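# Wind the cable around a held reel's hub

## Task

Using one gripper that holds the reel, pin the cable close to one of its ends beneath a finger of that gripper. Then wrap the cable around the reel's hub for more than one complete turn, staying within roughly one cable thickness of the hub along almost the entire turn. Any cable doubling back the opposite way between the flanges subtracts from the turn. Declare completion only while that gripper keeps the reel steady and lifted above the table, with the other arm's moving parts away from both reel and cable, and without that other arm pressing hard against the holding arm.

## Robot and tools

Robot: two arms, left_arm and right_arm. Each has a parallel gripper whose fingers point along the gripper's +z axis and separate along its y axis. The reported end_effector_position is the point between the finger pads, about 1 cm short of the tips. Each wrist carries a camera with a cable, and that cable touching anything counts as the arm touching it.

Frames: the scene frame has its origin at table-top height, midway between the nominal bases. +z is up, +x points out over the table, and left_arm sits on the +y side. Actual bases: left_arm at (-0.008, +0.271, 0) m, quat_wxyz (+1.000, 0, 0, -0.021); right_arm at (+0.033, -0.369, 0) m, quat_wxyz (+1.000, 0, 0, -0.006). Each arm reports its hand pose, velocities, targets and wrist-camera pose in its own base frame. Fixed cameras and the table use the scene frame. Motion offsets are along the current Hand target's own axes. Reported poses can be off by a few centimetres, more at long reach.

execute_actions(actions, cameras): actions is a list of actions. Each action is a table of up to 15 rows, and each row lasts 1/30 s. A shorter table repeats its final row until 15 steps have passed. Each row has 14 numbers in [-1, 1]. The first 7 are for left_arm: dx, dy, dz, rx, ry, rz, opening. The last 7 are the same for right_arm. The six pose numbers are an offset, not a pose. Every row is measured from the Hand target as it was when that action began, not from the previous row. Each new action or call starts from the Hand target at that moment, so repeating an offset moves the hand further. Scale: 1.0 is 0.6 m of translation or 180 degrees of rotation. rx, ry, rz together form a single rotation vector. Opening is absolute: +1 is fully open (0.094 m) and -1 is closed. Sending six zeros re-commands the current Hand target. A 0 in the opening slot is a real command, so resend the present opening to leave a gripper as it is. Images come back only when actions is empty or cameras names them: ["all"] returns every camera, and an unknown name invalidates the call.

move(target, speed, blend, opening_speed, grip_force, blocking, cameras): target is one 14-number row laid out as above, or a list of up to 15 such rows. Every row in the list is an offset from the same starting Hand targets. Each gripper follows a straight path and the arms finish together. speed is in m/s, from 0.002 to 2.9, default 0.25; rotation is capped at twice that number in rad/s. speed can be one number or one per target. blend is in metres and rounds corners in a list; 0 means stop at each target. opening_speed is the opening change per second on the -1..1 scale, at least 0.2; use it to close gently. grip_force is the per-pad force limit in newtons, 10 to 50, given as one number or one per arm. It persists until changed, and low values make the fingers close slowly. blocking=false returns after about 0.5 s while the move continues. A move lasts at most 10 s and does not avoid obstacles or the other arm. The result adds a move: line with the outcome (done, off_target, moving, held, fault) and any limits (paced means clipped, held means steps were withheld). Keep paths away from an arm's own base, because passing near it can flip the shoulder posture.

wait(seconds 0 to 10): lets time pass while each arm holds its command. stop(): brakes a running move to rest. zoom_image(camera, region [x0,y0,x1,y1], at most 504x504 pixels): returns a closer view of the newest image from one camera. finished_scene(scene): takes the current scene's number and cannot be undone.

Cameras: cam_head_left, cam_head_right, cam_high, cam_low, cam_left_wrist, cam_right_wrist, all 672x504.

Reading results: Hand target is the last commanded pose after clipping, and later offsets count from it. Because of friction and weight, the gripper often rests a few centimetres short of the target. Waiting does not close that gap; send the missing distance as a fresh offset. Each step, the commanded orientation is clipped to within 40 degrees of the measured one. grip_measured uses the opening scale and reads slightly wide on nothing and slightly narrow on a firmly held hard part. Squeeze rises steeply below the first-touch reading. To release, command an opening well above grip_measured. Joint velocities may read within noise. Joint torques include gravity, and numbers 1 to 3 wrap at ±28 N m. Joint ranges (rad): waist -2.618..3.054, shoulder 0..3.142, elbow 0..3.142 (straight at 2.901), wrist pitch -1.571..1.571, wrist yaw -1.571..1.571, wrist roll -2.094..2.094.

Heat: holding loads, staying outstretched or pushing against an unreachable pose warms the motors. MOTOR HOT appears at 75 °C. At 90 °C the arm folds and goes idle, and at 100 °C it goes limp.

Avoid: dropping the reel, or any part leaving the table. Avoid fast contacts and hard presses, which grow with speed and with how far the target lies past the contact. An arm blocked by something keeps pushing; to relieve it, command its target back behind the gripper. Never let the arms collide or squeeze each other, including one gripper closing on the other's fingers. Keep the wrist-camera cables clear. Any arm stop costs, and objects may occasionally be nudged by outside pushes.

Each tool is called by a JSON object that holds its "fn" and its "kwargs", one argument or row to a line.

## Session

{"fn": "execute_actions", "kwargs": {
  "actions": []
}}

Scene clock: 0.00 s.
left_arm: end_effector_position=(+0.3900, +0.0510, +0.1107) grip_measured=+1.000 end_effector_quat_wxyz=(+0.598, -0.079, +0.797, +0.034) | right_arm: end_effector_position=(+0.4085, -0.0257, +0.1029) grip_measured=+1.000 end_effector_quat_wxyz=(+0.580, +0.011, +0.811, -0.077)
Joint positions: left_arm=[0.104 1.494 0.336 0.873 -0.05 -0.057 0.094] | right_arm=[-0.007 1.568 0.411 0.832 0.132 -0.075 0.094]
Joint velocities: within noise
Joint torques (N m): no reading
Motor temperatures (°C): left_arm=[25 33 37 31 25 27 29] | right_arm=[28 33 34 31 26 28 28]
Heat: left arm: 37 °C; right arm: 34 °C.
Hand target: left_arm +0.3925, +0.0522, +0.1177; +0.605, -0.083, +0.791, +0.035 | right_arm +0.4141, -0.0269, +0.1197; +0.599, +0.018, +0.797, -0.078
Tool commands: left_gripper/opening=+1.0 right_gripper/opening=+1.0

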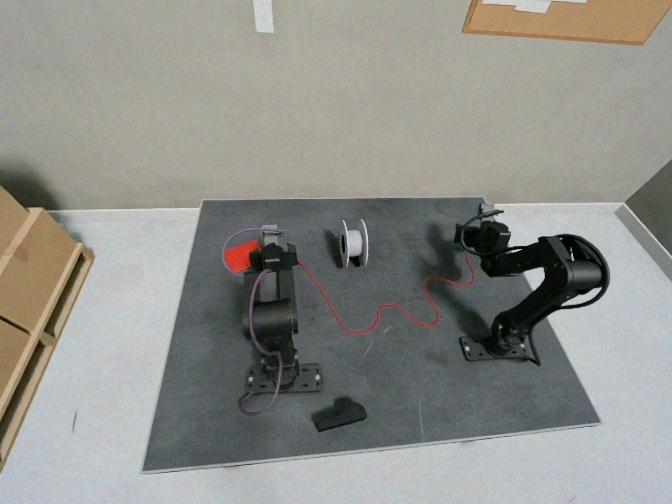

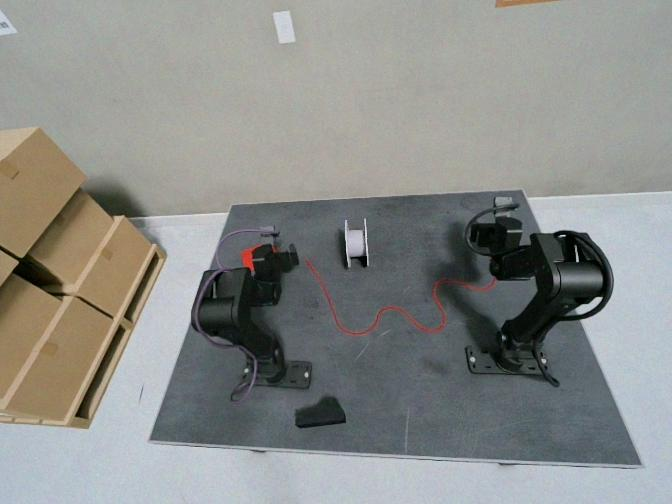

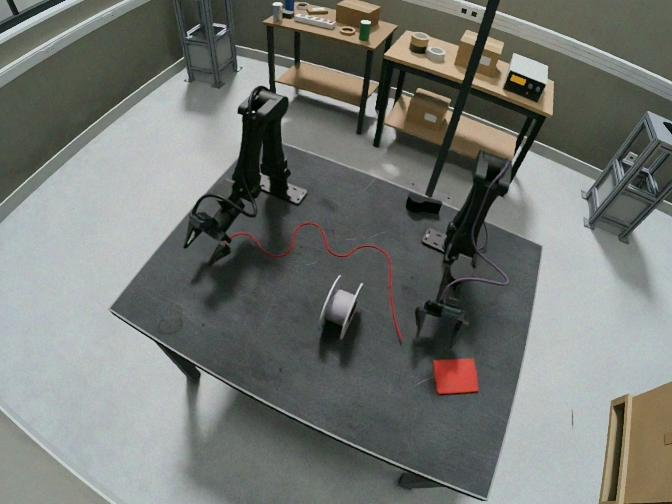

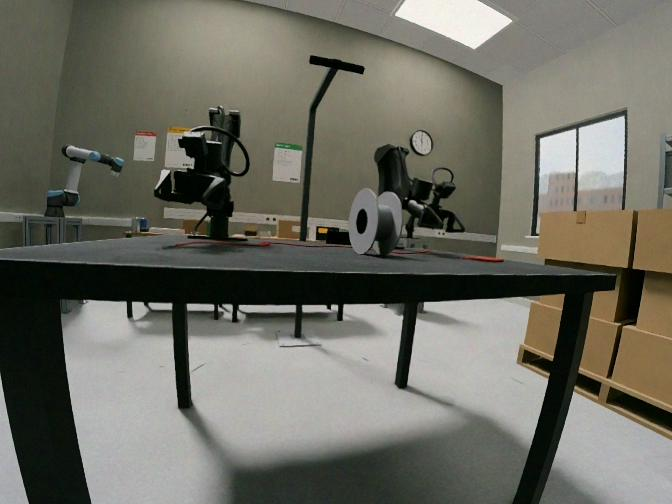

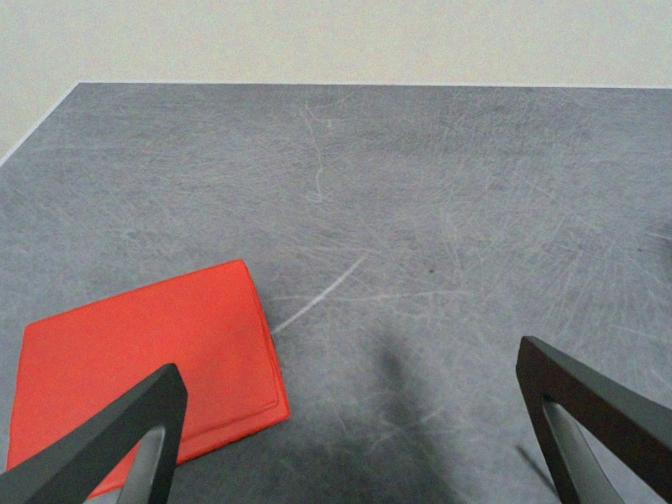

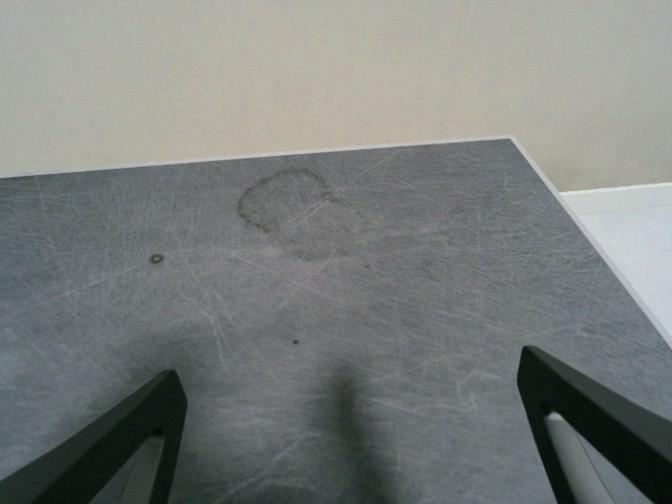

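{"fn": "move", "kwargs": {
  "target": [-0.177,-0.395,-0.171,0.043,0.139,0.039,1,0,0,0,0,0,0,1],
  "cameras": ["all"]
}}

{"fn": "zoom_image", "kwargs": {
  "camera": "cam_low",
  "region": [310, 170, 430, 270]
}}

{"fn": "zoom_image", "kwargs": {
  "camera": "cam_high",
  "region": [290, 220, 430, 360]
}}

Scene clock: 3.53 s.
left_arm: end_effector_position=(+0.3603, -0.1957, +0.2485) grip_measured=+1.000 end_effector_quat_wxyz=(+0.420, +0.016, +0.907, -0.013) | right_arm: end_effector_position=(+0.4085, -0.0257, +0.1029) grip_measured=+1.000 end_effector_quat_wxyz=(+0.580, +0.011, +0.811, -0.077)
Joint positions: left_arm=[-0.707 1.474 1.374 -0.72 -0.486 -0.477 0.094] | right_arm=[-0.007 1.568 0.411 0.832 0.132 -0.075 0.094]
Joint torques (N m): left_arm=[0.27 -6.45 12.81 1.11 -0.37 -0.13] | right_arm=[0.05 -6.38 6.57 1.73 0.03 0.03]
Heat: left arm: 38 °C; right arm: 35 °C.
Hand target: left_arm +0.3631, -0.1875, +0.2578; +0.420, +0.000, +0.907, +0.000 | right_arm +0.4141, -0.0269, +0.1197; +0.599, +0.018, +0.797, -0.078
Off the commanded pose: left_arm 0.013 m, 2 deg | right_arm 0.018 m, 3 deg.
move: off_target (left_arm, right_arm)

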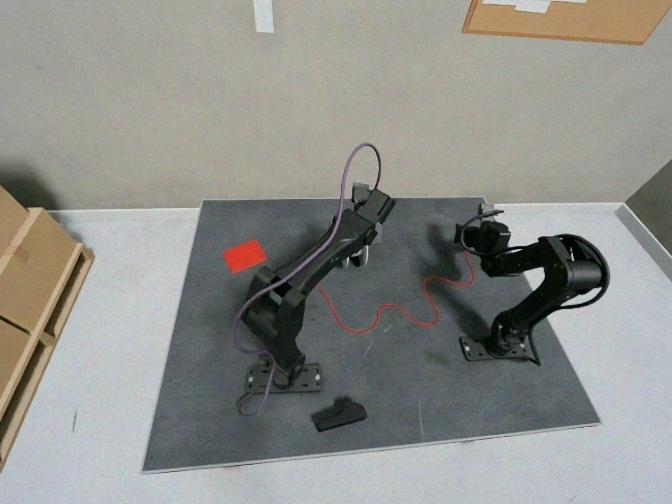

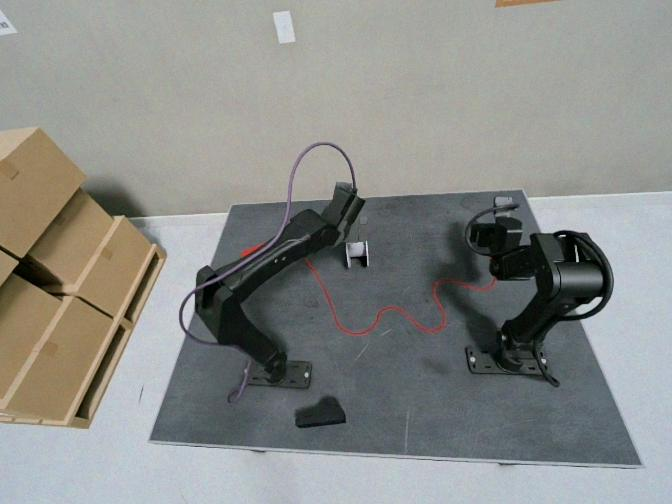

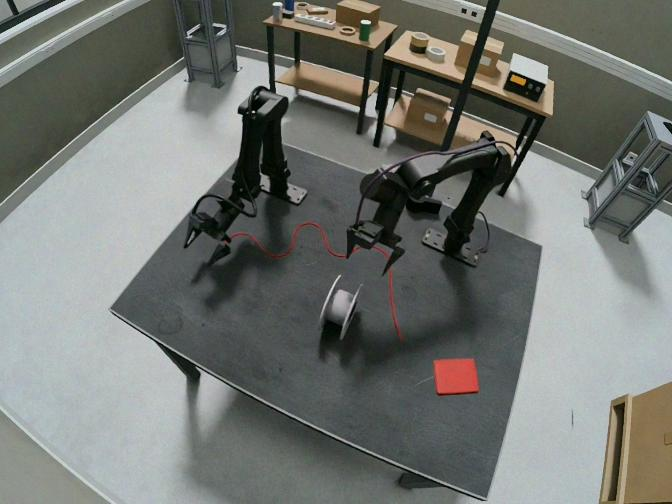

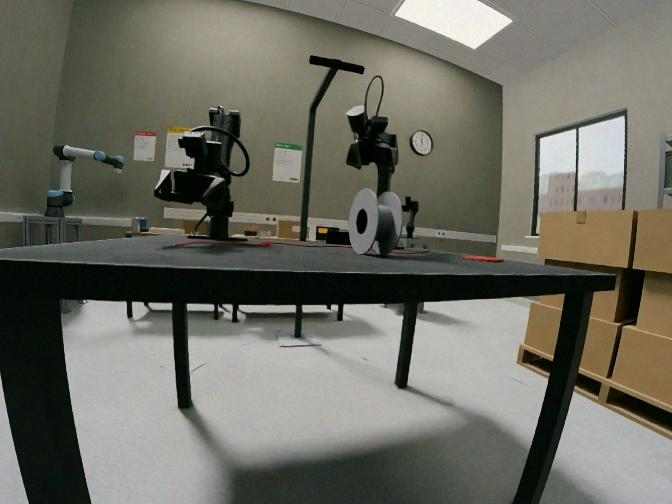

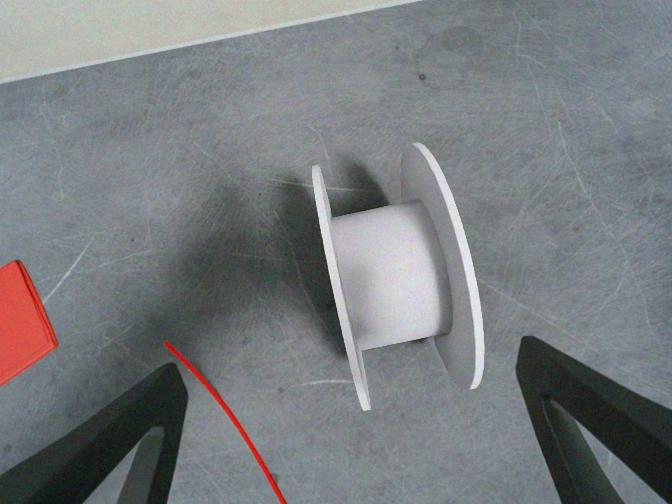

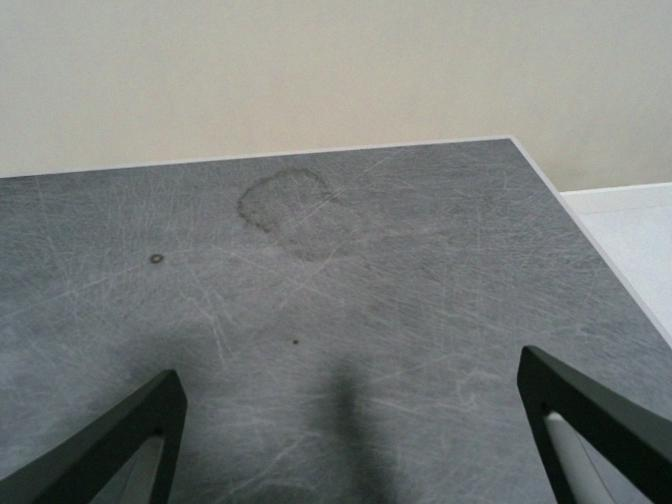

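Scaled by 4.200.

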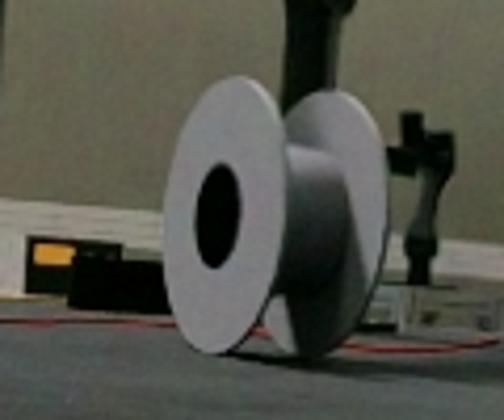

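Scaled by 3.600.

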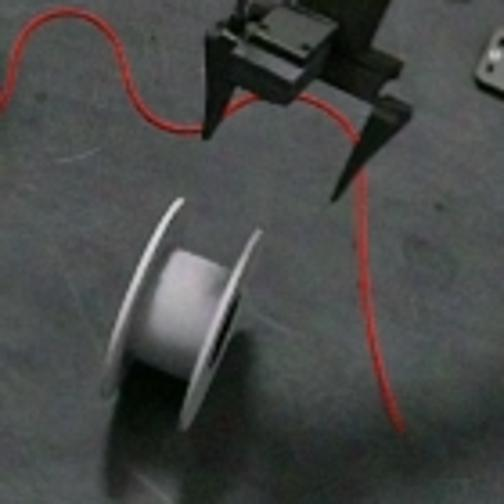

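{"fn": "move", "kwargs": {
  "target": [
    [-0.033,0.317,-0.116,0,0,0,1,0,0,0,0,0,0,1],
    [-0.033,0.317,-0.116,0,0,0,1,-0.218,0.387,-0.483,-0.1,0.18,-0.1,0],
    [-0.033,0.317,-0.116,0,0,0,1,-0.006,0.811,-0.411,-0.201,0.371,-0.212,-0.3]
  ],
  "cameras": ["cam_right_wrist","cam_left_wrist","cam_high"]
}}

Scene clock: 14.47 s.
left_arm: end_effector_position=(+0.3326, +0.0041, +0.3129) grip_measured=+1.000 end_effector_quat_wxyz=(+0.427, -0.008, +0.904, +0.002) | right_arm: end_effector_position=(+0.2270, +0.4797, +0.1256) grip_measured=-0.298 end_effector_quat_wxyz=(+0.088, -0.356, +0.927, +0.082)
Joint positions: left_arm=[0.006 1.154 1.374 -0.908 -0.005 -0.009 0.094] | right_arm=[1.128 2.594 2.817 -1.553 0.003 0.393 0.033]
Joint torques (N m): left_arm=[0.44 -4.07 10.4 1.27 0.06 0.08] | right_arm=[-0.49 -12.25 10.11 0.73 -0.11 -0.11]
Heat: left arm: 39 °C; right arm: 37 °C.
Hand target: left_arm +0.3229, +0.0027, +0.3180; +0.420, +0.000, +0.907, +0.000 | right_arm +0.2395, +0.4895, +0.1395; +0.000, -0.360, +0.933, -0.001
Off the commanded pose: left_arm 0.011 m, 1 deg | right_arm 0.021 m, 14 deg.
elbow stopped short (right arm): the move would have taken joint 3 (elbow) straighter than the controller allows.
move: off_target (left_arm, right_arm); target 2's new opening was sent with right_arm's hand 0.012 m and 2 deg from that target; target 3's new opening was sent with right_arm's hand 0.021 m and 14 deg from that target
Images, in order (width x height): cam_high 672x504, cam_left_wrist 672x504, cam_right_wrist 672x504.

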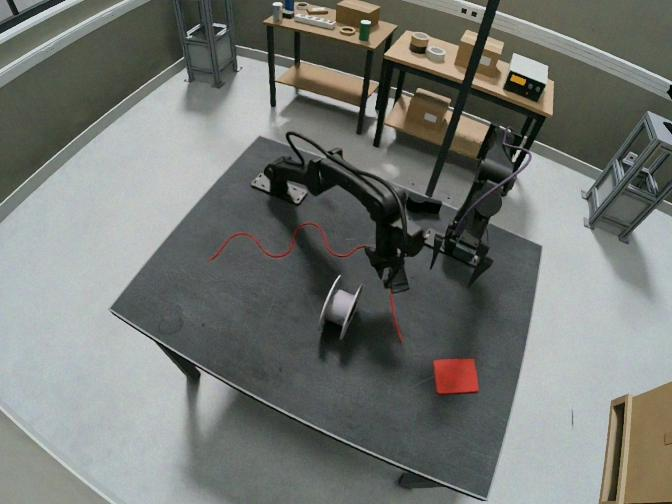

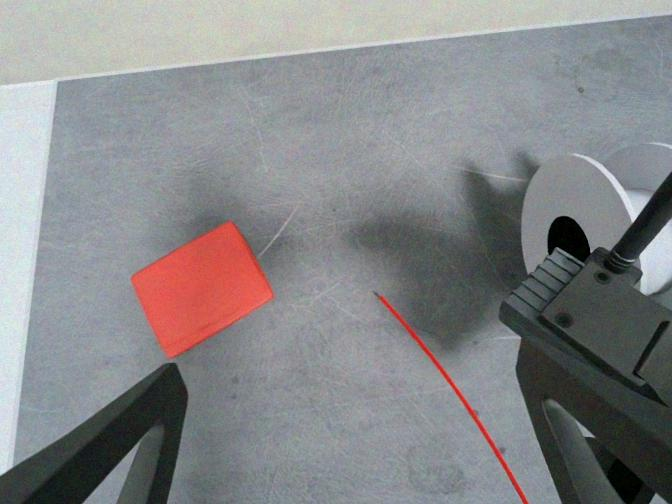

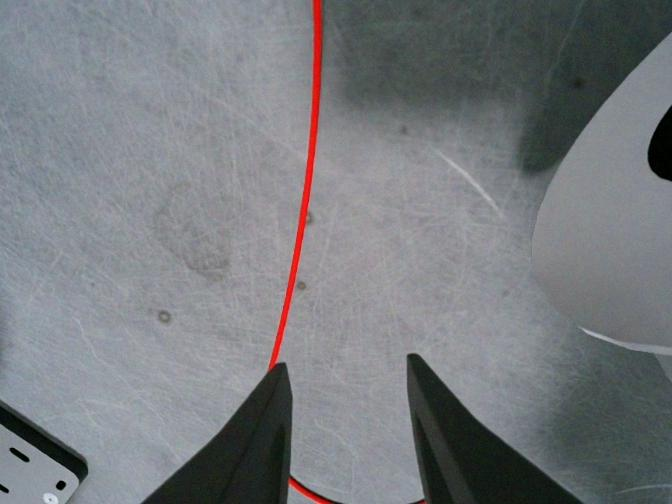

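{"fn": "move", "kwargs": {
  "target": [0,0,0,0,0,0,1,-0.12,0.05,0.0,0,0,0,-0.4],
  "cameras": ["cam_right_wrist"]
}}

Scene clock: 16.13 s.
left_arm: end_effector_position=(+0.3326, +0.0041, +0.3129) grip_measured=+1.000 end_effector_quat_wxyz=(+0.427, -0.008, +0.904, +0.002) | right_arm: end_effector_position=(+0.2466, +0.5210, +0.1244) grip_measured=-0.398 end_effector_quat_wxyz=(+0.146, -0.352, +0.915, +0.137)
Joint positions: left_arm=[0.006 1.154 1.374 -0.908 -0.005 -0.009 0.094] | right_arm=[1.128 2.624 2.817 -1.361 0.003 0.393 0.028]
Joint torques (N m): left_arm=[0.43 -4.07 10.41 1.27 0.07 0.09] | right_arm=[0.06 -14.02 6.53 0.74 0.02 0.02]
Heat: left arm: 39 °C; right arm: 37 °C.
Hand target: left_arm +0.3229, +0.0027, +0.3180; +0.420, +0.000, +0.907, +0.000 | right_arm +0.2517, +0.5202, +0.1335; +0.156, -0.350, +0.913, +0.141 (not the last commanded pose)
Off the commanded pose: left_arm 0.011 m, 1 deg | right_arm 0.049 m, 23 deg.
elbow stopped short (right arm): the move would have taken joint 3 (elbow) straighter than the controller allows.
move: held (right_arm; a check stopped the path), off_target (left_arm); limits=held
pose unreachable (right arm): on one or more control steps of this call, first in action 0 (counted from 0), this arm could not follow its commanded pose, so it was not sent that pose on those steps. It may still have moved: this result reports where it is.
cause: moving toward the commanded pose would bring a part of the arm too close to another arm (this arm's wrist (the part past joint 4) and the left arm's fingers, 10 mm apart when this arm was first held).
Images, in order (width x height): cam_right_wrist 672x504.

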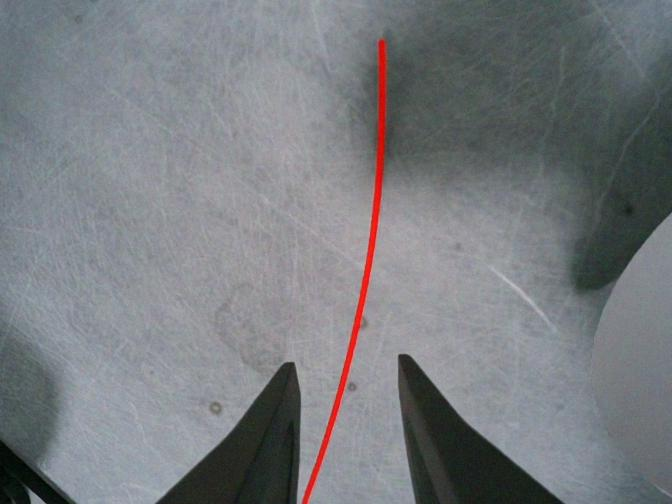

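{"fn": "move", "kwargs": {
  "target": [
    [-0.02,0.2,-0.105,0,0,0,1,0,0,0,0,0,0,-0.4],
    [-0.02,0.2,-0.105,0,0,0,1,0.075,-0.014,0.082,0.048,0.125,0,-0.6]
  ],
  "cameras": ["cam_right_wrist"]
}}

Scene clock: 20.53 s.
left_arm: end_effector_position=(+0.2862, +0.1326, +0.3612) grip_measured=+1.000 end_effector_quat_wxyz=(+0.420, -0.012, +0.907, +0.014) | right_arm: end_effector_position=(+0.2369, +0.5006, +0.0635) grip_measured=-0.598 end_effector_quat_wxyz=(+0.080, -0.357, +0.928, +0.074)
Joint positions: left_arm=[0.698 1.298 1.725 -1.244 0.481 0.478 0.094] | right_arm=[1.128 2.724 2.817 -1.446 0.003 0.393 0.019]
Joint torques (N m): left_arm=[0.36 -3.34 10.56 1.08 0.4 0.09] | right_arm=[0.55 -12.48 10.3 0.3 -0.1 0.08]
Heat: left arm: 40 °C; right arm: 37 °C.
Hand target: left_arm +0.2826, +0.1227, +0.3678; +0.420, +0.000, +0.907, +0.000 | right_arm +0.2348, +0.5055, +0.0701; +0.001, -0.358, +0.934, +0.002
Off the commanded pose: left_arm 0.012 m, 2 deg | right_arm 0.009 m, 12 deg.
elbow stopped short (right arm): the move would have taken joint 3 (elbow) straighter than the controller allows.
move: off_target (left_arm, right_arm); target 2's new opening was sent with right_arm's hand 0.009 m and 12 deg from that target
Images, in order (width x height): cam_right_wrist 672x504.

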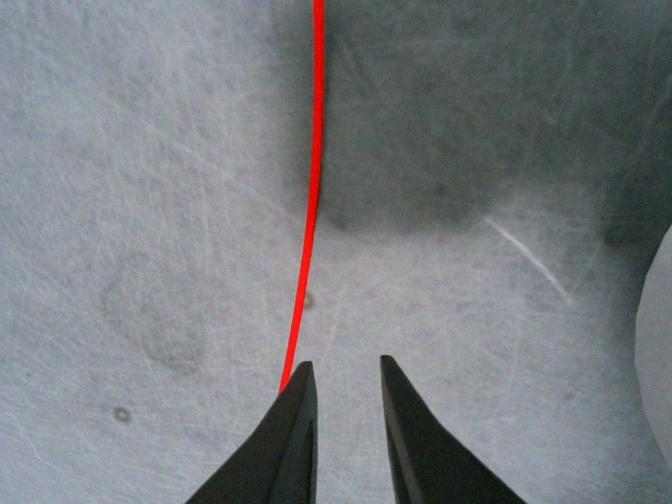

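{"fn": "move", "kwargs": {
  "target": [
    [0,0,0,0,0,0,1,0,0.033,0.06,0,0,0,-0.6],
    [0,0,0,0,0,0,1,0,0.033,0.1,0,0,0,-0.6]
  ],
  "speed": 0.08,
  "cameras": ["cam_right_wrist"]
}}

Scene clock: 24.47 s.
left_arm: end_effector_position=(+0.2862, +0.1326, +0.3612) grip_measured=+1.000 end_effector_quat_wxyz=(+0.420, -0.012, +0.907, +0.014) | right_arm: end_effector_position=(+0.2205, +0.5019, +0.0157) grip_measured=-0.598 end_effector_quat_wxyz=(+0.048, -0.359, +0.931, +0.047)
Joint positions: left_arm=[0.698 1.298 1.725 -1.244 0.481 0.478 0.094] | right_arm=[1.155 2.819 2.827 -1.444 0.001 0.419 0.019]
Joint torques (N m): left_arm=[0.36 -3.32 10.58 1.08 0.4 0.1] | right_arm=[0.58 -11.1 9.54 0.77 -0.08 0.11]
Heat: left arm: 40 °C; right arm: 37 °C.
Hand target: left_arm +0.2826, +0.1227, +0.3678; +0.420, +0.000, +0.907, +0.000 | right_arm +0.2216, +0.5205, +0.0102; +0.001, -0.358, +0.934, +0.002
Off the commanded pose: left_arm 0.012 m, 2 deg | right_arm 0.019 m, 7 deg.
elbow stopped short (right arm): the move would have taken joint 3 (elbow) straighter than the controller allows.
move: off_target (left_arm, right_arm)
Images, in order (width x height): cam_right_wrist 672x504.

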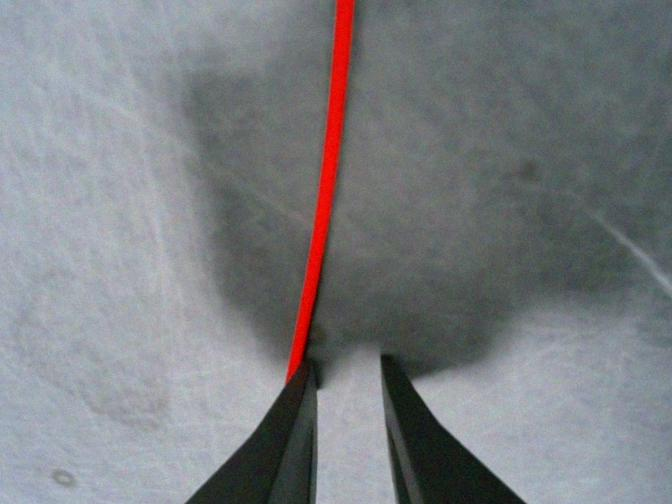

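{"fn": "move", "kwargs": {
  "target": [
    [0,0,0,0,0,0,1,0,0.0,-0.06,0,0,0,-0.5],
    [0,0,0,0,0,0,1,-0.01,0.03,-0.05,0,0,0,-0.5],
    [0,0,0,0,0,0,1,-0.01,0.03,0.01,0,0,0,-0.5]
  ],
  "speed": 0.08,
  "cameras": ["cam_right_wrist"]
}}

Scene clock: 30.00 s.
left_arm: end_effector_position=(+0.2862, +0.1326, +0.3612) grip_measured=+1.000 end_effector_quat_wxyz=(+0.420, -0.012, +0.907, +0.014) | right_arm: end_effector_position=(+0.2143, +0.5184, +0.0161) grip_measured=-0.502 end_effector_quat_wxyz=(+0.063, -0.358, +0.929, +0.066)
Joint positions: left_arm=[0.698 1.298 1.725 -1.244 0.481 0.478 0.094] | right_arm=[1.177 2.825 2.833 -1.395 0 0.442 0.023]
Joint torques (N m): left_arm=[0.36 -3.33 10.58 1.09 0.4 0.09] | right_arm=[0.66 -10.55 8.95 0.91 -0.07 0.1]
Heat: left arm: 41 °C; right arm: 38 °C.
Hand target: left_arm +0.2826, +0.1227, +0.3678; +0.420, +0.000, +0.907, +0.000 | right_arm +0.2141, +0.5379, +0.0042; +0.001, -0.358, +0.934, +0.002
Off the commanded pose: left_arm 0.012 m, 2 deg | right_arm 0.023 m, 10 deg.
elbow stopped short (right arm): the move would have taken joint 3 (elbow) straighter than the controller allows.
move: off_target (left_arm, right_arm)
Images, in order (width x height): cam_right_wrist 672x504.

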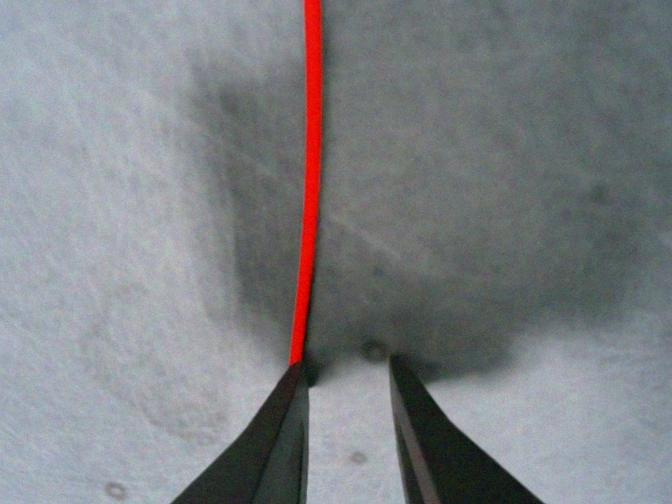

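{"fn": "move", "kwargs": {
  "target": [
    [0,0,0,0,0,0,1,0,0.0,-0.07,0,0,0,-0.3],
    [0,0,0,0,0,0,1,-0.01,0.035,-0.06,0,0,0,-0.3]
  ],
  "speed": 0.08,
  "cameras": ["cam_right_wrist"]
}}

Scene clock: 34.23 s.
left_arm: end_effector_position=(+0.2862, +0.1326, +0.3612) grip_measured=+1.000 end_effector_quat_wxyz=(+0.420, -0.012, +0.907, +0.014) | right_arm: end_effector_position=(+0.2041, +0.5358, +0.0187) grip_measured=-0.302 end_effector_quat_wxyz=(+0.077, -0.357, +0.927, +0.087)
Joint positions: left_arm=[0.698 1.298 1.725 -1.244 0.481 0.478 0.094] | right_arm=[1.205 2.825 2.833 -1.344 -0.002 0.47 0.033]
Joint torques (N m): left_arm=[0.36 -3.33 10.59 1.09 0.41 0.1] | right_arm=[0.65 -15.25 8.91 0.91 -0.03 0.1]
Heat: left arm: 41 °C; right arm: 38 °C.
Hand target: left_arm +0.2826, +0.1227, +0.3678; +0.420, +0.000, +0.907, +0.000 | right_arm +0.2045, +0.5574, +0.0403; +0.001, -0.358, +0.934, +0.002
Off the commanded pose: left_arm 0.012 m, 2 deg | right_arm 0.031 m, 13 deg.
elbow stopped short (right arm): the move would have taken joint 3 (elbow) straighter than the controller allows.
move: off_target (left_arm, right_arm)
Images, in order (width x height): cam_right_wrist 672x504.

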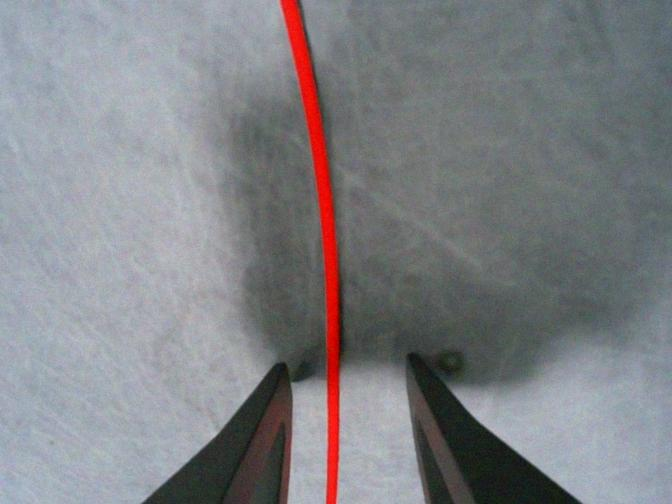

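{"fn": "move", "kwargs": {
  "target": [
    [0,0,0,0,0,0,1,0,0.0,0.07,0,0,0,-0.6],
    [0,0,0,0,0,0,1,0,0.0,0.07,0,0,0,-1]
  ],
  "speed": 0.08,
  "opening_speed": 0.5,
  "cameras": ["cam_right_wrist"]
}}

Scene clock: 38.60 s.
left_arm: end_effector_position=(+0.2862, +0.1326, +0.3612) grip_measured=+1.000 end_effector_quat_wxyz=(+0.420, -0.012, +0.907, +0.014) | right_arm: end_effector_position=(+0.2091, +0.5433, +0.0160) grip_measured=-0.981 end_effector_quat_wxyz=(+0.092, -0.355, +0.925, +0.095)
Joint positions: left_arm=[0.698 1.298 1.725 -1.244 0.481 0.478 0.094] | right_arm=[1.205 2.838 2.839 -1.308 0.009 0.47 0.001]
Joint torques (N m): left_arm=[0.34 -3.34 10.54 1.08 0.41 0.1] | right_arm=[0.44 -10.14 8.49 0.9 0 0.05]
Motor temperatures (°C): left_arm=[25 33 42 32 25 27 29] | right_arm=[28 37 38 31 26 28 28]
Heat: left arm: 42 °C; right arm: 38 °C.
Hand target: left_arm +0.2826, +0.1227, +0.3678; +0.420, +0.000, +0.907, +0.000 | right_arm +0.2045, +0.5576, -0.0017; +0.001, -0.358, +0.934, +0.002
Off the commanded pose: left_arm 0.012 m, 2 deg | right_arm 0.023 m, 15 deg.
elbow stopped short (right arm): the move would have taken joint 3 (elbow) straighter than the controller allows.
move: off_target (left_arm, right_arm); target 2's new opening was sent with right_arm's hand 0.025 m and 14 deg from that target
Images, in order (width x height): cam_right_wrist 672x504.

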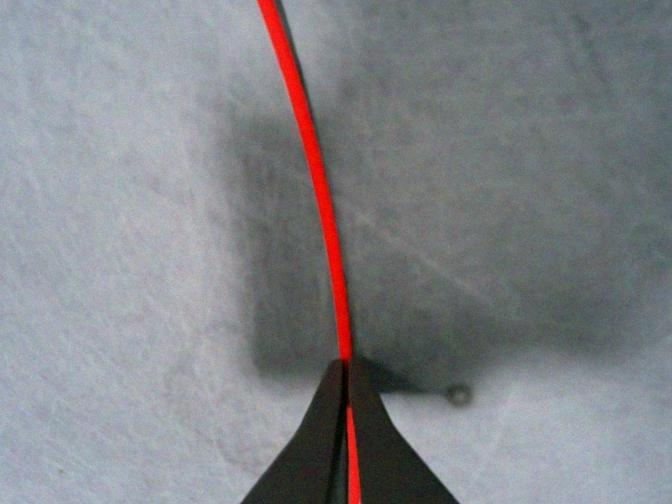

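{"fn": "move", "kwargs": {
  "target": [0,0,0,0,0,0,1,0.12,0.0,-0.17,0,0,0,-1],
  "speed": 0.1,
  "cameras": ["cam_right_wrist","cam_left_wrist"]
}}

Scene clock: 43.00 s.
left_arm: end_effector_position=(+0.2862, +0.1326, +0.3612) grip_measured=+1.000 end_effector_quat_wxyz=(+0.420, -0.012, +0.907, +0.014) | right_arm: end_effector_position=(+0.1493, +0.5086, +0.0656) grip_measured=-0.981 end_effector_quat_wxyz=(+0.040, -0.365, +0.929, +0.052)
Joint positions: left_arm=[0.698 1.298 1.725 -1.244 0.481 0.478 0.094] | right_arm=[1.283 2.723 2.839 -1.556 -0.002 0.533 0.001]
Joint torques (N m): left_arm=[0.35 -3.32 10.56 1.08 0.4 0.1] | right_arm=[0.73 -18.1 6.64 0.21 -0.01 0.03]
Heat: left arm: 42 °C; right arm: 39 °C.
Hand target: left_arm +0.2826, +0.1227, +0.3678; +0.420, +0.000, +0.907, +0.000 | right_arm +0.1509, +0.5091, +0.1001; +0.001, -0.358, +0.934, +0.002
Off the commanded pose: left_arm 0.012 m, 2 deg | right_arm 0.035 m, 7 deg.
elbow stopped short (right arm): the move would have taken joint 3 (elbow) straighter than the controller allows.
joint sent to its limit (right arm) — joint 4 (wrist pitch), lower limit. The joint targets are off in position and orientation.
move: off_target (left_arm, right_arm)
Images, in order (width x height): cam_left_wrist 672x504, cam_right_wrist 672x504.

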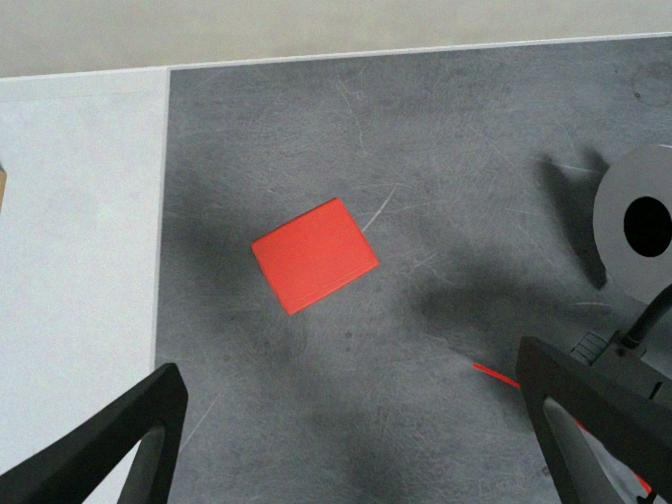

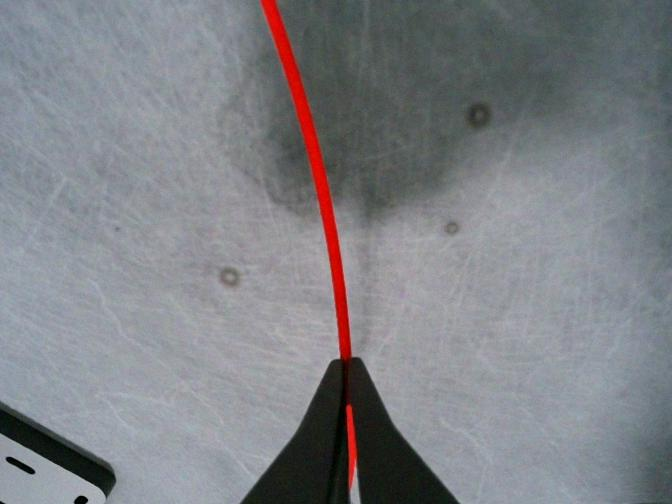

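{"fn": "move", "kwargs": {
  "target": [
    [0,0,0,0,0,0,1,0.036,-0.1,-0.333,-0.1,-0.23,-0.1,-1],
    [0,0,0,0,0,0,1,0.0,-0.3,-0.367,-0.209,-0.468,-0.209,-1],
    [0,0,0,0,0,0,1,-0.215,-0.482,-0.367,0.157,-0.619,-0.619,-1]
  ],
  "speed": 0.3,
  "blend": 0.03,
  "cameras": ["all"]
}}

Scene clock: 50.60 s.
left_arm: end_effector_position=(+0.2862, +0.1326, +0.3612) grip_measured=+1.000 end_effector_quat_wxyz=(+0.420, -0.012, +0.907, +0.014) | right_arm: end_effector_position=(+0.4396, +0.3785, +0.3085) grip_measured=-0.981 end_effector_quat_wxyz=(+0.709, -0.696, -0.080, +0.081)
Joint positions: left_arm=[0.698 1.298 1.725 -1.244 0.481 0.478 0.094] | right_arm=[0.398 2.319 2.024 0.397 -1.401 -1.472 0.001]
Joint torques (N m): left_arm=[0.34 -3.33 10.59 1.08 0.4 0.1] | right_arm=[-0.53 -12 11.92 0.56 -0.1 -0.05]
Heat: left arm: 42 °C; right arm: 40 °C.
Hand target: left_arm +0.2826, +0.1227, +0.3678; +0.420, +0.000, +0.907, +0.000 | right_arm +0.4399, +0.3792, +0.3200; +0.704, -0.701, -0.084, +0.082
Off the commanded pose: left_arm 0.012 m, 2 deg | right_arm 0.012 m, 1 deg.
move: off_target (left_arm, right_arm)

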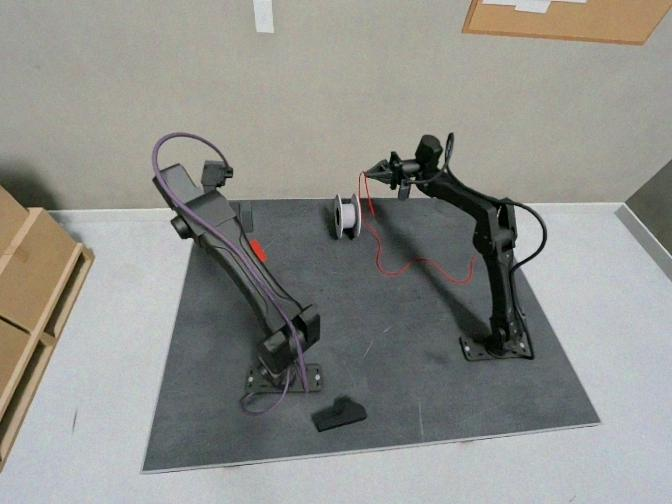

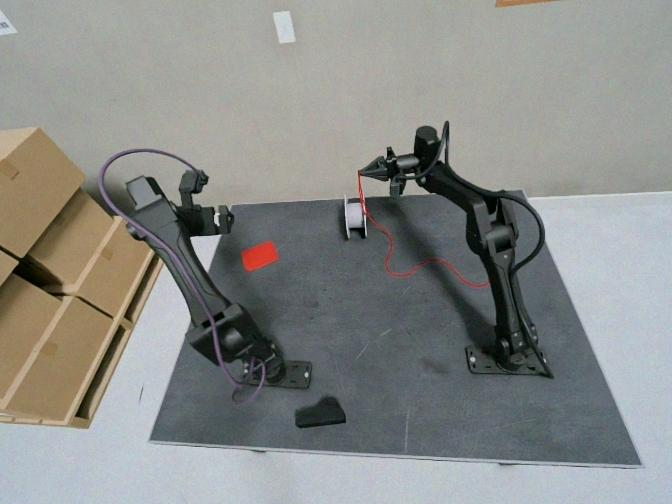

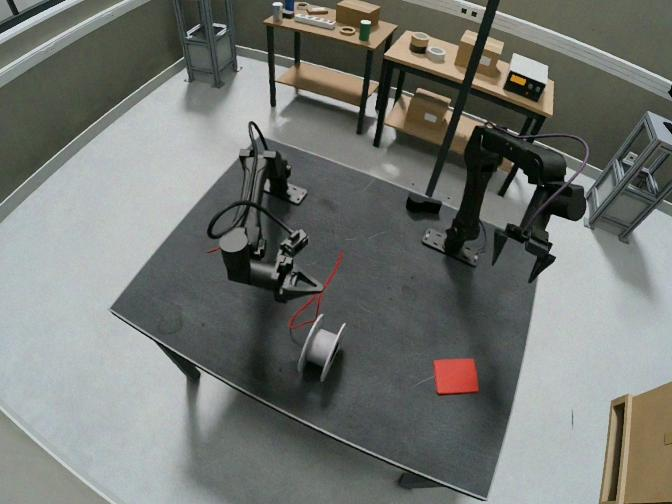

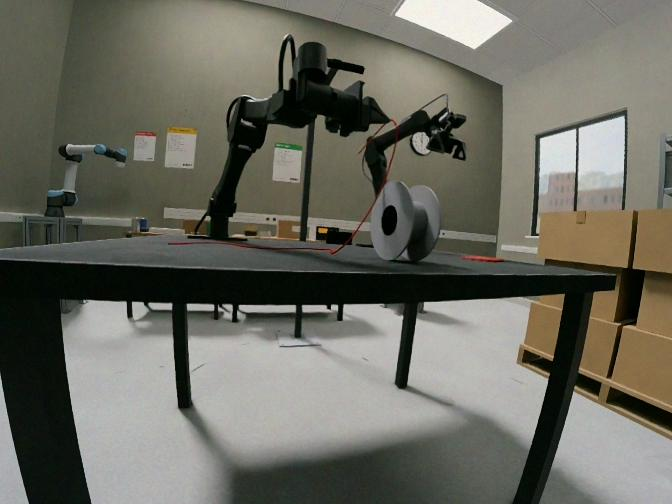

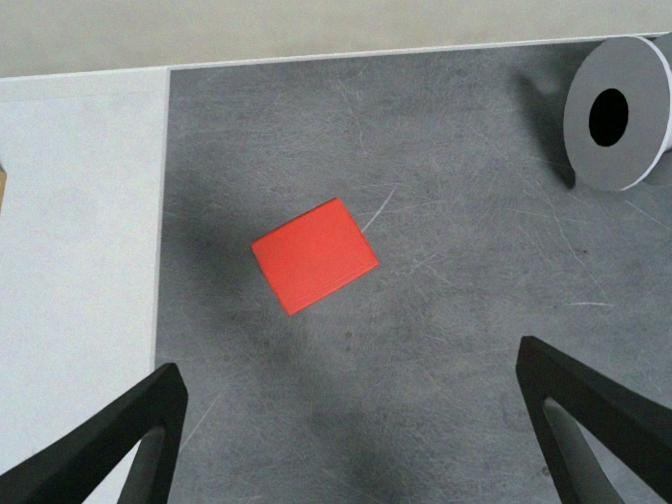

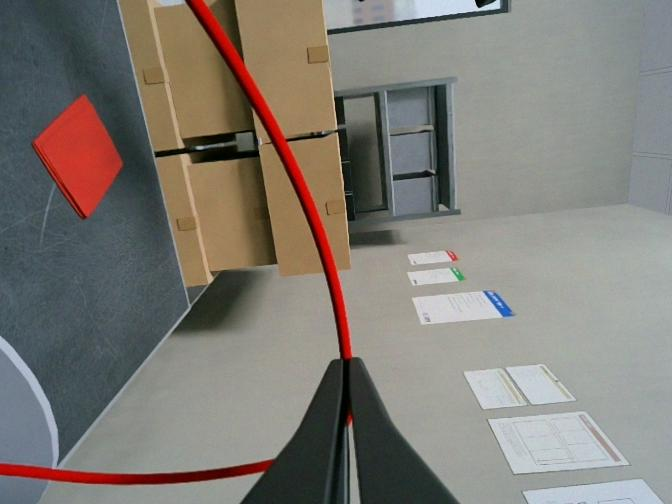

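{"fn": "move", "kwargs": {
  "target": [0.1,-0.35,0,0,0,0,1,0.05,0,-0.3,0,0,0,-1],
  "speed": 0.2,
  "cameras": ["all"]
}}

Scene clock: 53.57 s.
left_arm: end_effector_position=(+0.2436, -0.0925, +0.3242) grip_measured=+1.000 end_effector_quat_wxyz=(+0.419, +0.011, +0.908, -0.012) | right_arm: end_effector_position=(+0.5163, +0.2079, +0.3114) grip_measured=-0.981 end_effector_quat_wxyz=(+0.707, -0.707, -0.014, +0.020)
Joint positions: left_arm=[-0.693 1.033 1.416 -1.203 -0.481 -0.477 0.094] | right_arm=[0.051 2.341 2.076 0.397 -1.568 -1.429 0.001]
Joint torques (N m): left_arm=[-0.46 -1.16 6.17 1.52 -0.4 -0.11] | right_arm=[0.66 -13.27 7.06 0.92 0 0.03]
Heat: left arm: 42 °C; right arm: 40 °C.
Hand target: left_arm +0.2438, -0.0873, +0.3221; +0.420, +0.000, +0.907, +0.000 | right_arm +0.5112, +0.2112, +0.3194; +0.704, -0.701, -0.084, +0.082
Off the commanded pose: left_arm 0.006 m, 2 deg | right_arm 0.010 m, 11 deg.
joint sent to its limit (right arm) — joint 5 (wrist yaw), lower limit. The joint targets are off in position and orientation.
move: off_target (right_arm)

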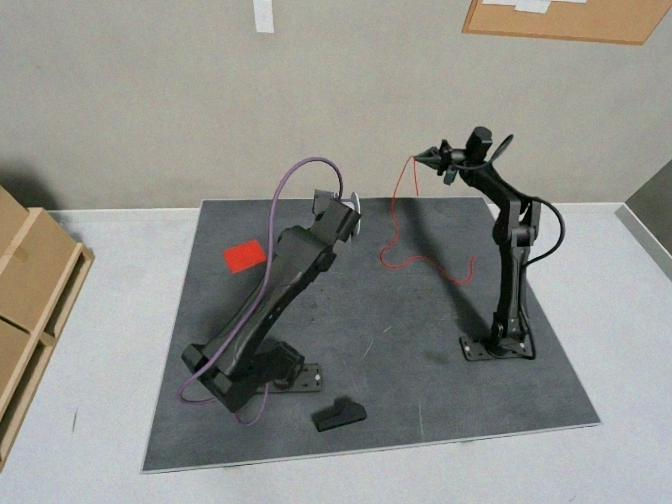

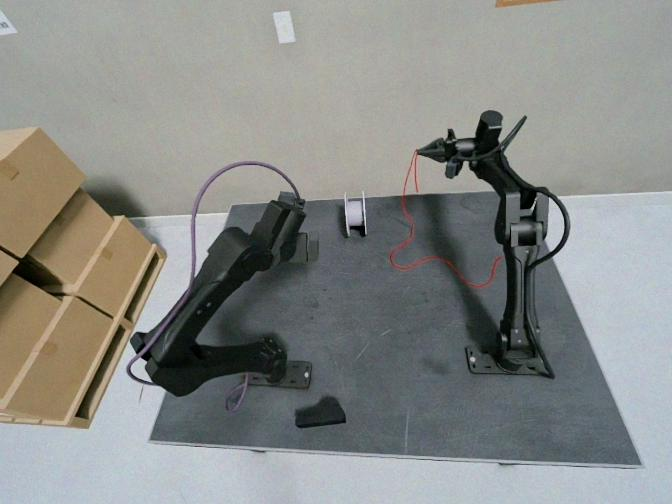

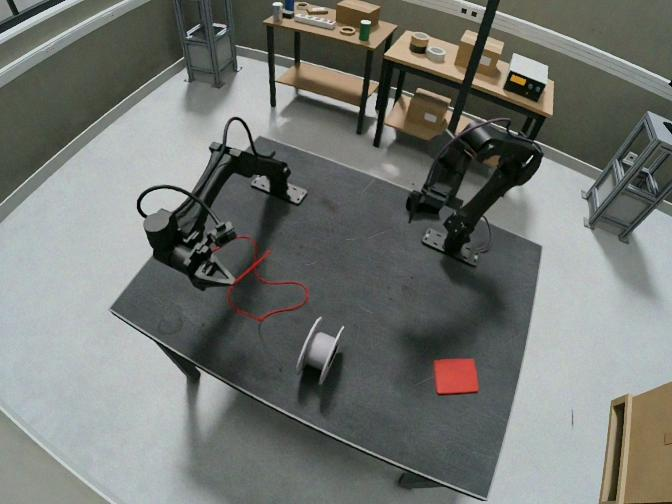

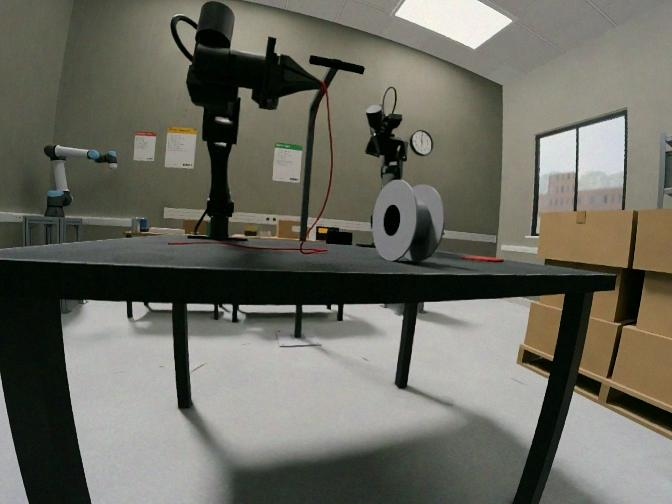

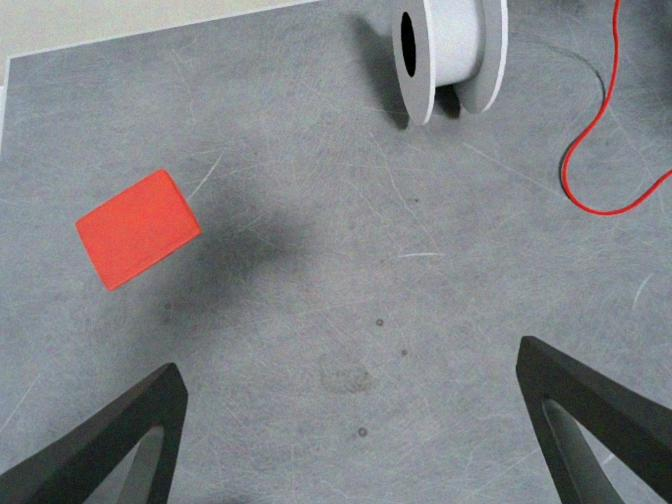

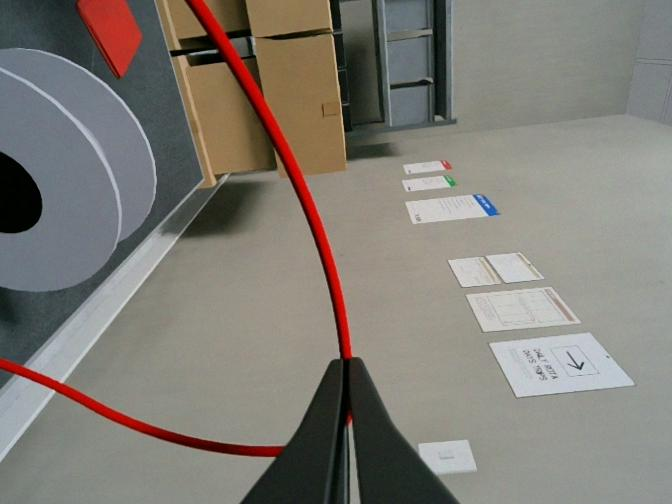

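{"fn": "move", "kwargs": {
  "target": [-0.08,-0.222,0.273,0,0,0,1,0,0,0,0,0,0,-1],
  "speed": 0.2,
  "cameras": ["cam_left_wrist","cam_high"]
}}

Scene clock: 55.97 s.
left_arm: end_effector_position=(+0.3892, -0.2114, +0.2311) grip_measured=+1.000 end_effector_quat_wxyz=(+0.388, +0.016, +0.921, +0.015) | right_arm: end_effector_position=(+0.5163, +0.2079, +0.3114) grip_measured=-0.981 end_effector_quat_wxyz=(+0.707, -0.707, -0.014, +0.020)
Joint positions: left_arm=[-0.692 1.66 1.543 -0.793 -0.487 -0.488 0.094] | right_arm=[0.051 2.341 2.076 0.397 -1.568 -1.429 0.001]
Joint torques (N m): left_arm=[-0.32 -8.7 12.59 1.85 -0.41 -0.09] | right_arm=[0.7 -13.45 6.84 0.9 -0.05 0.05]
Heat: left arm: 42 °C; right arm: 41 °C.
Hand target: left_arm +0.3997, -0.2206, +0.2528; +0.420, +0.000, +0.907, +0.000 | right_arm +0.5112, +0.2112, +0.3194; +0.704, -0.701, -0.084, +0.082
Off the commanded pose: left_arm 0.026 m, 5 deg | right_arm 0.010 m, 11 deg.
joint sent to its limit (right arm) — joint 5 (wrist yaw), lower limit. The joint targets are off in position and orientation.
move: off_target (left_arm, right_arm)
Images, in order (width x height): cam_high 672x504, cam_left_wrist 672x504.

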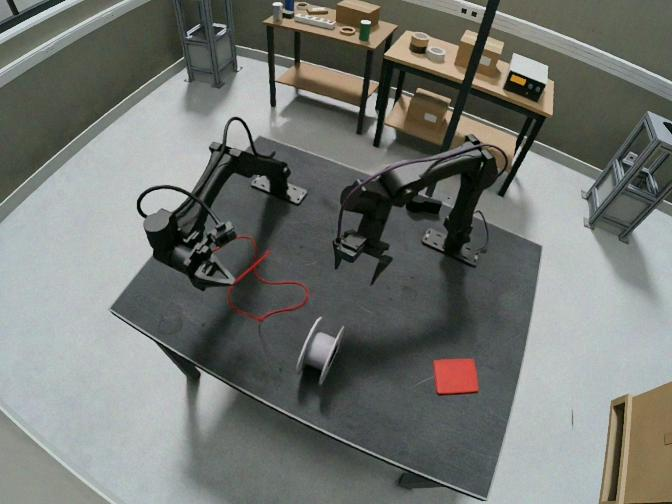

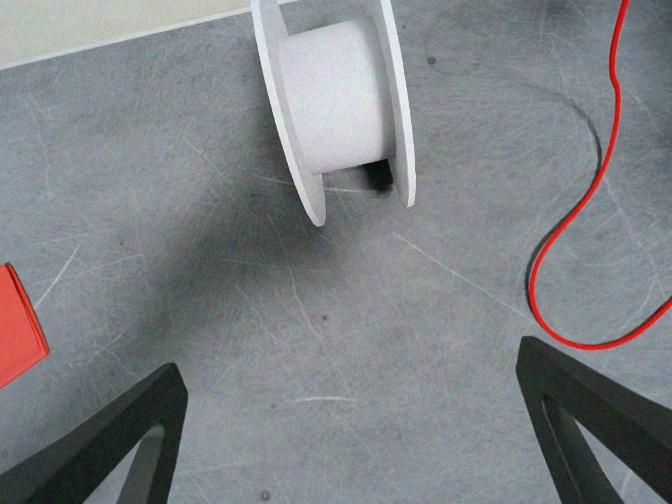

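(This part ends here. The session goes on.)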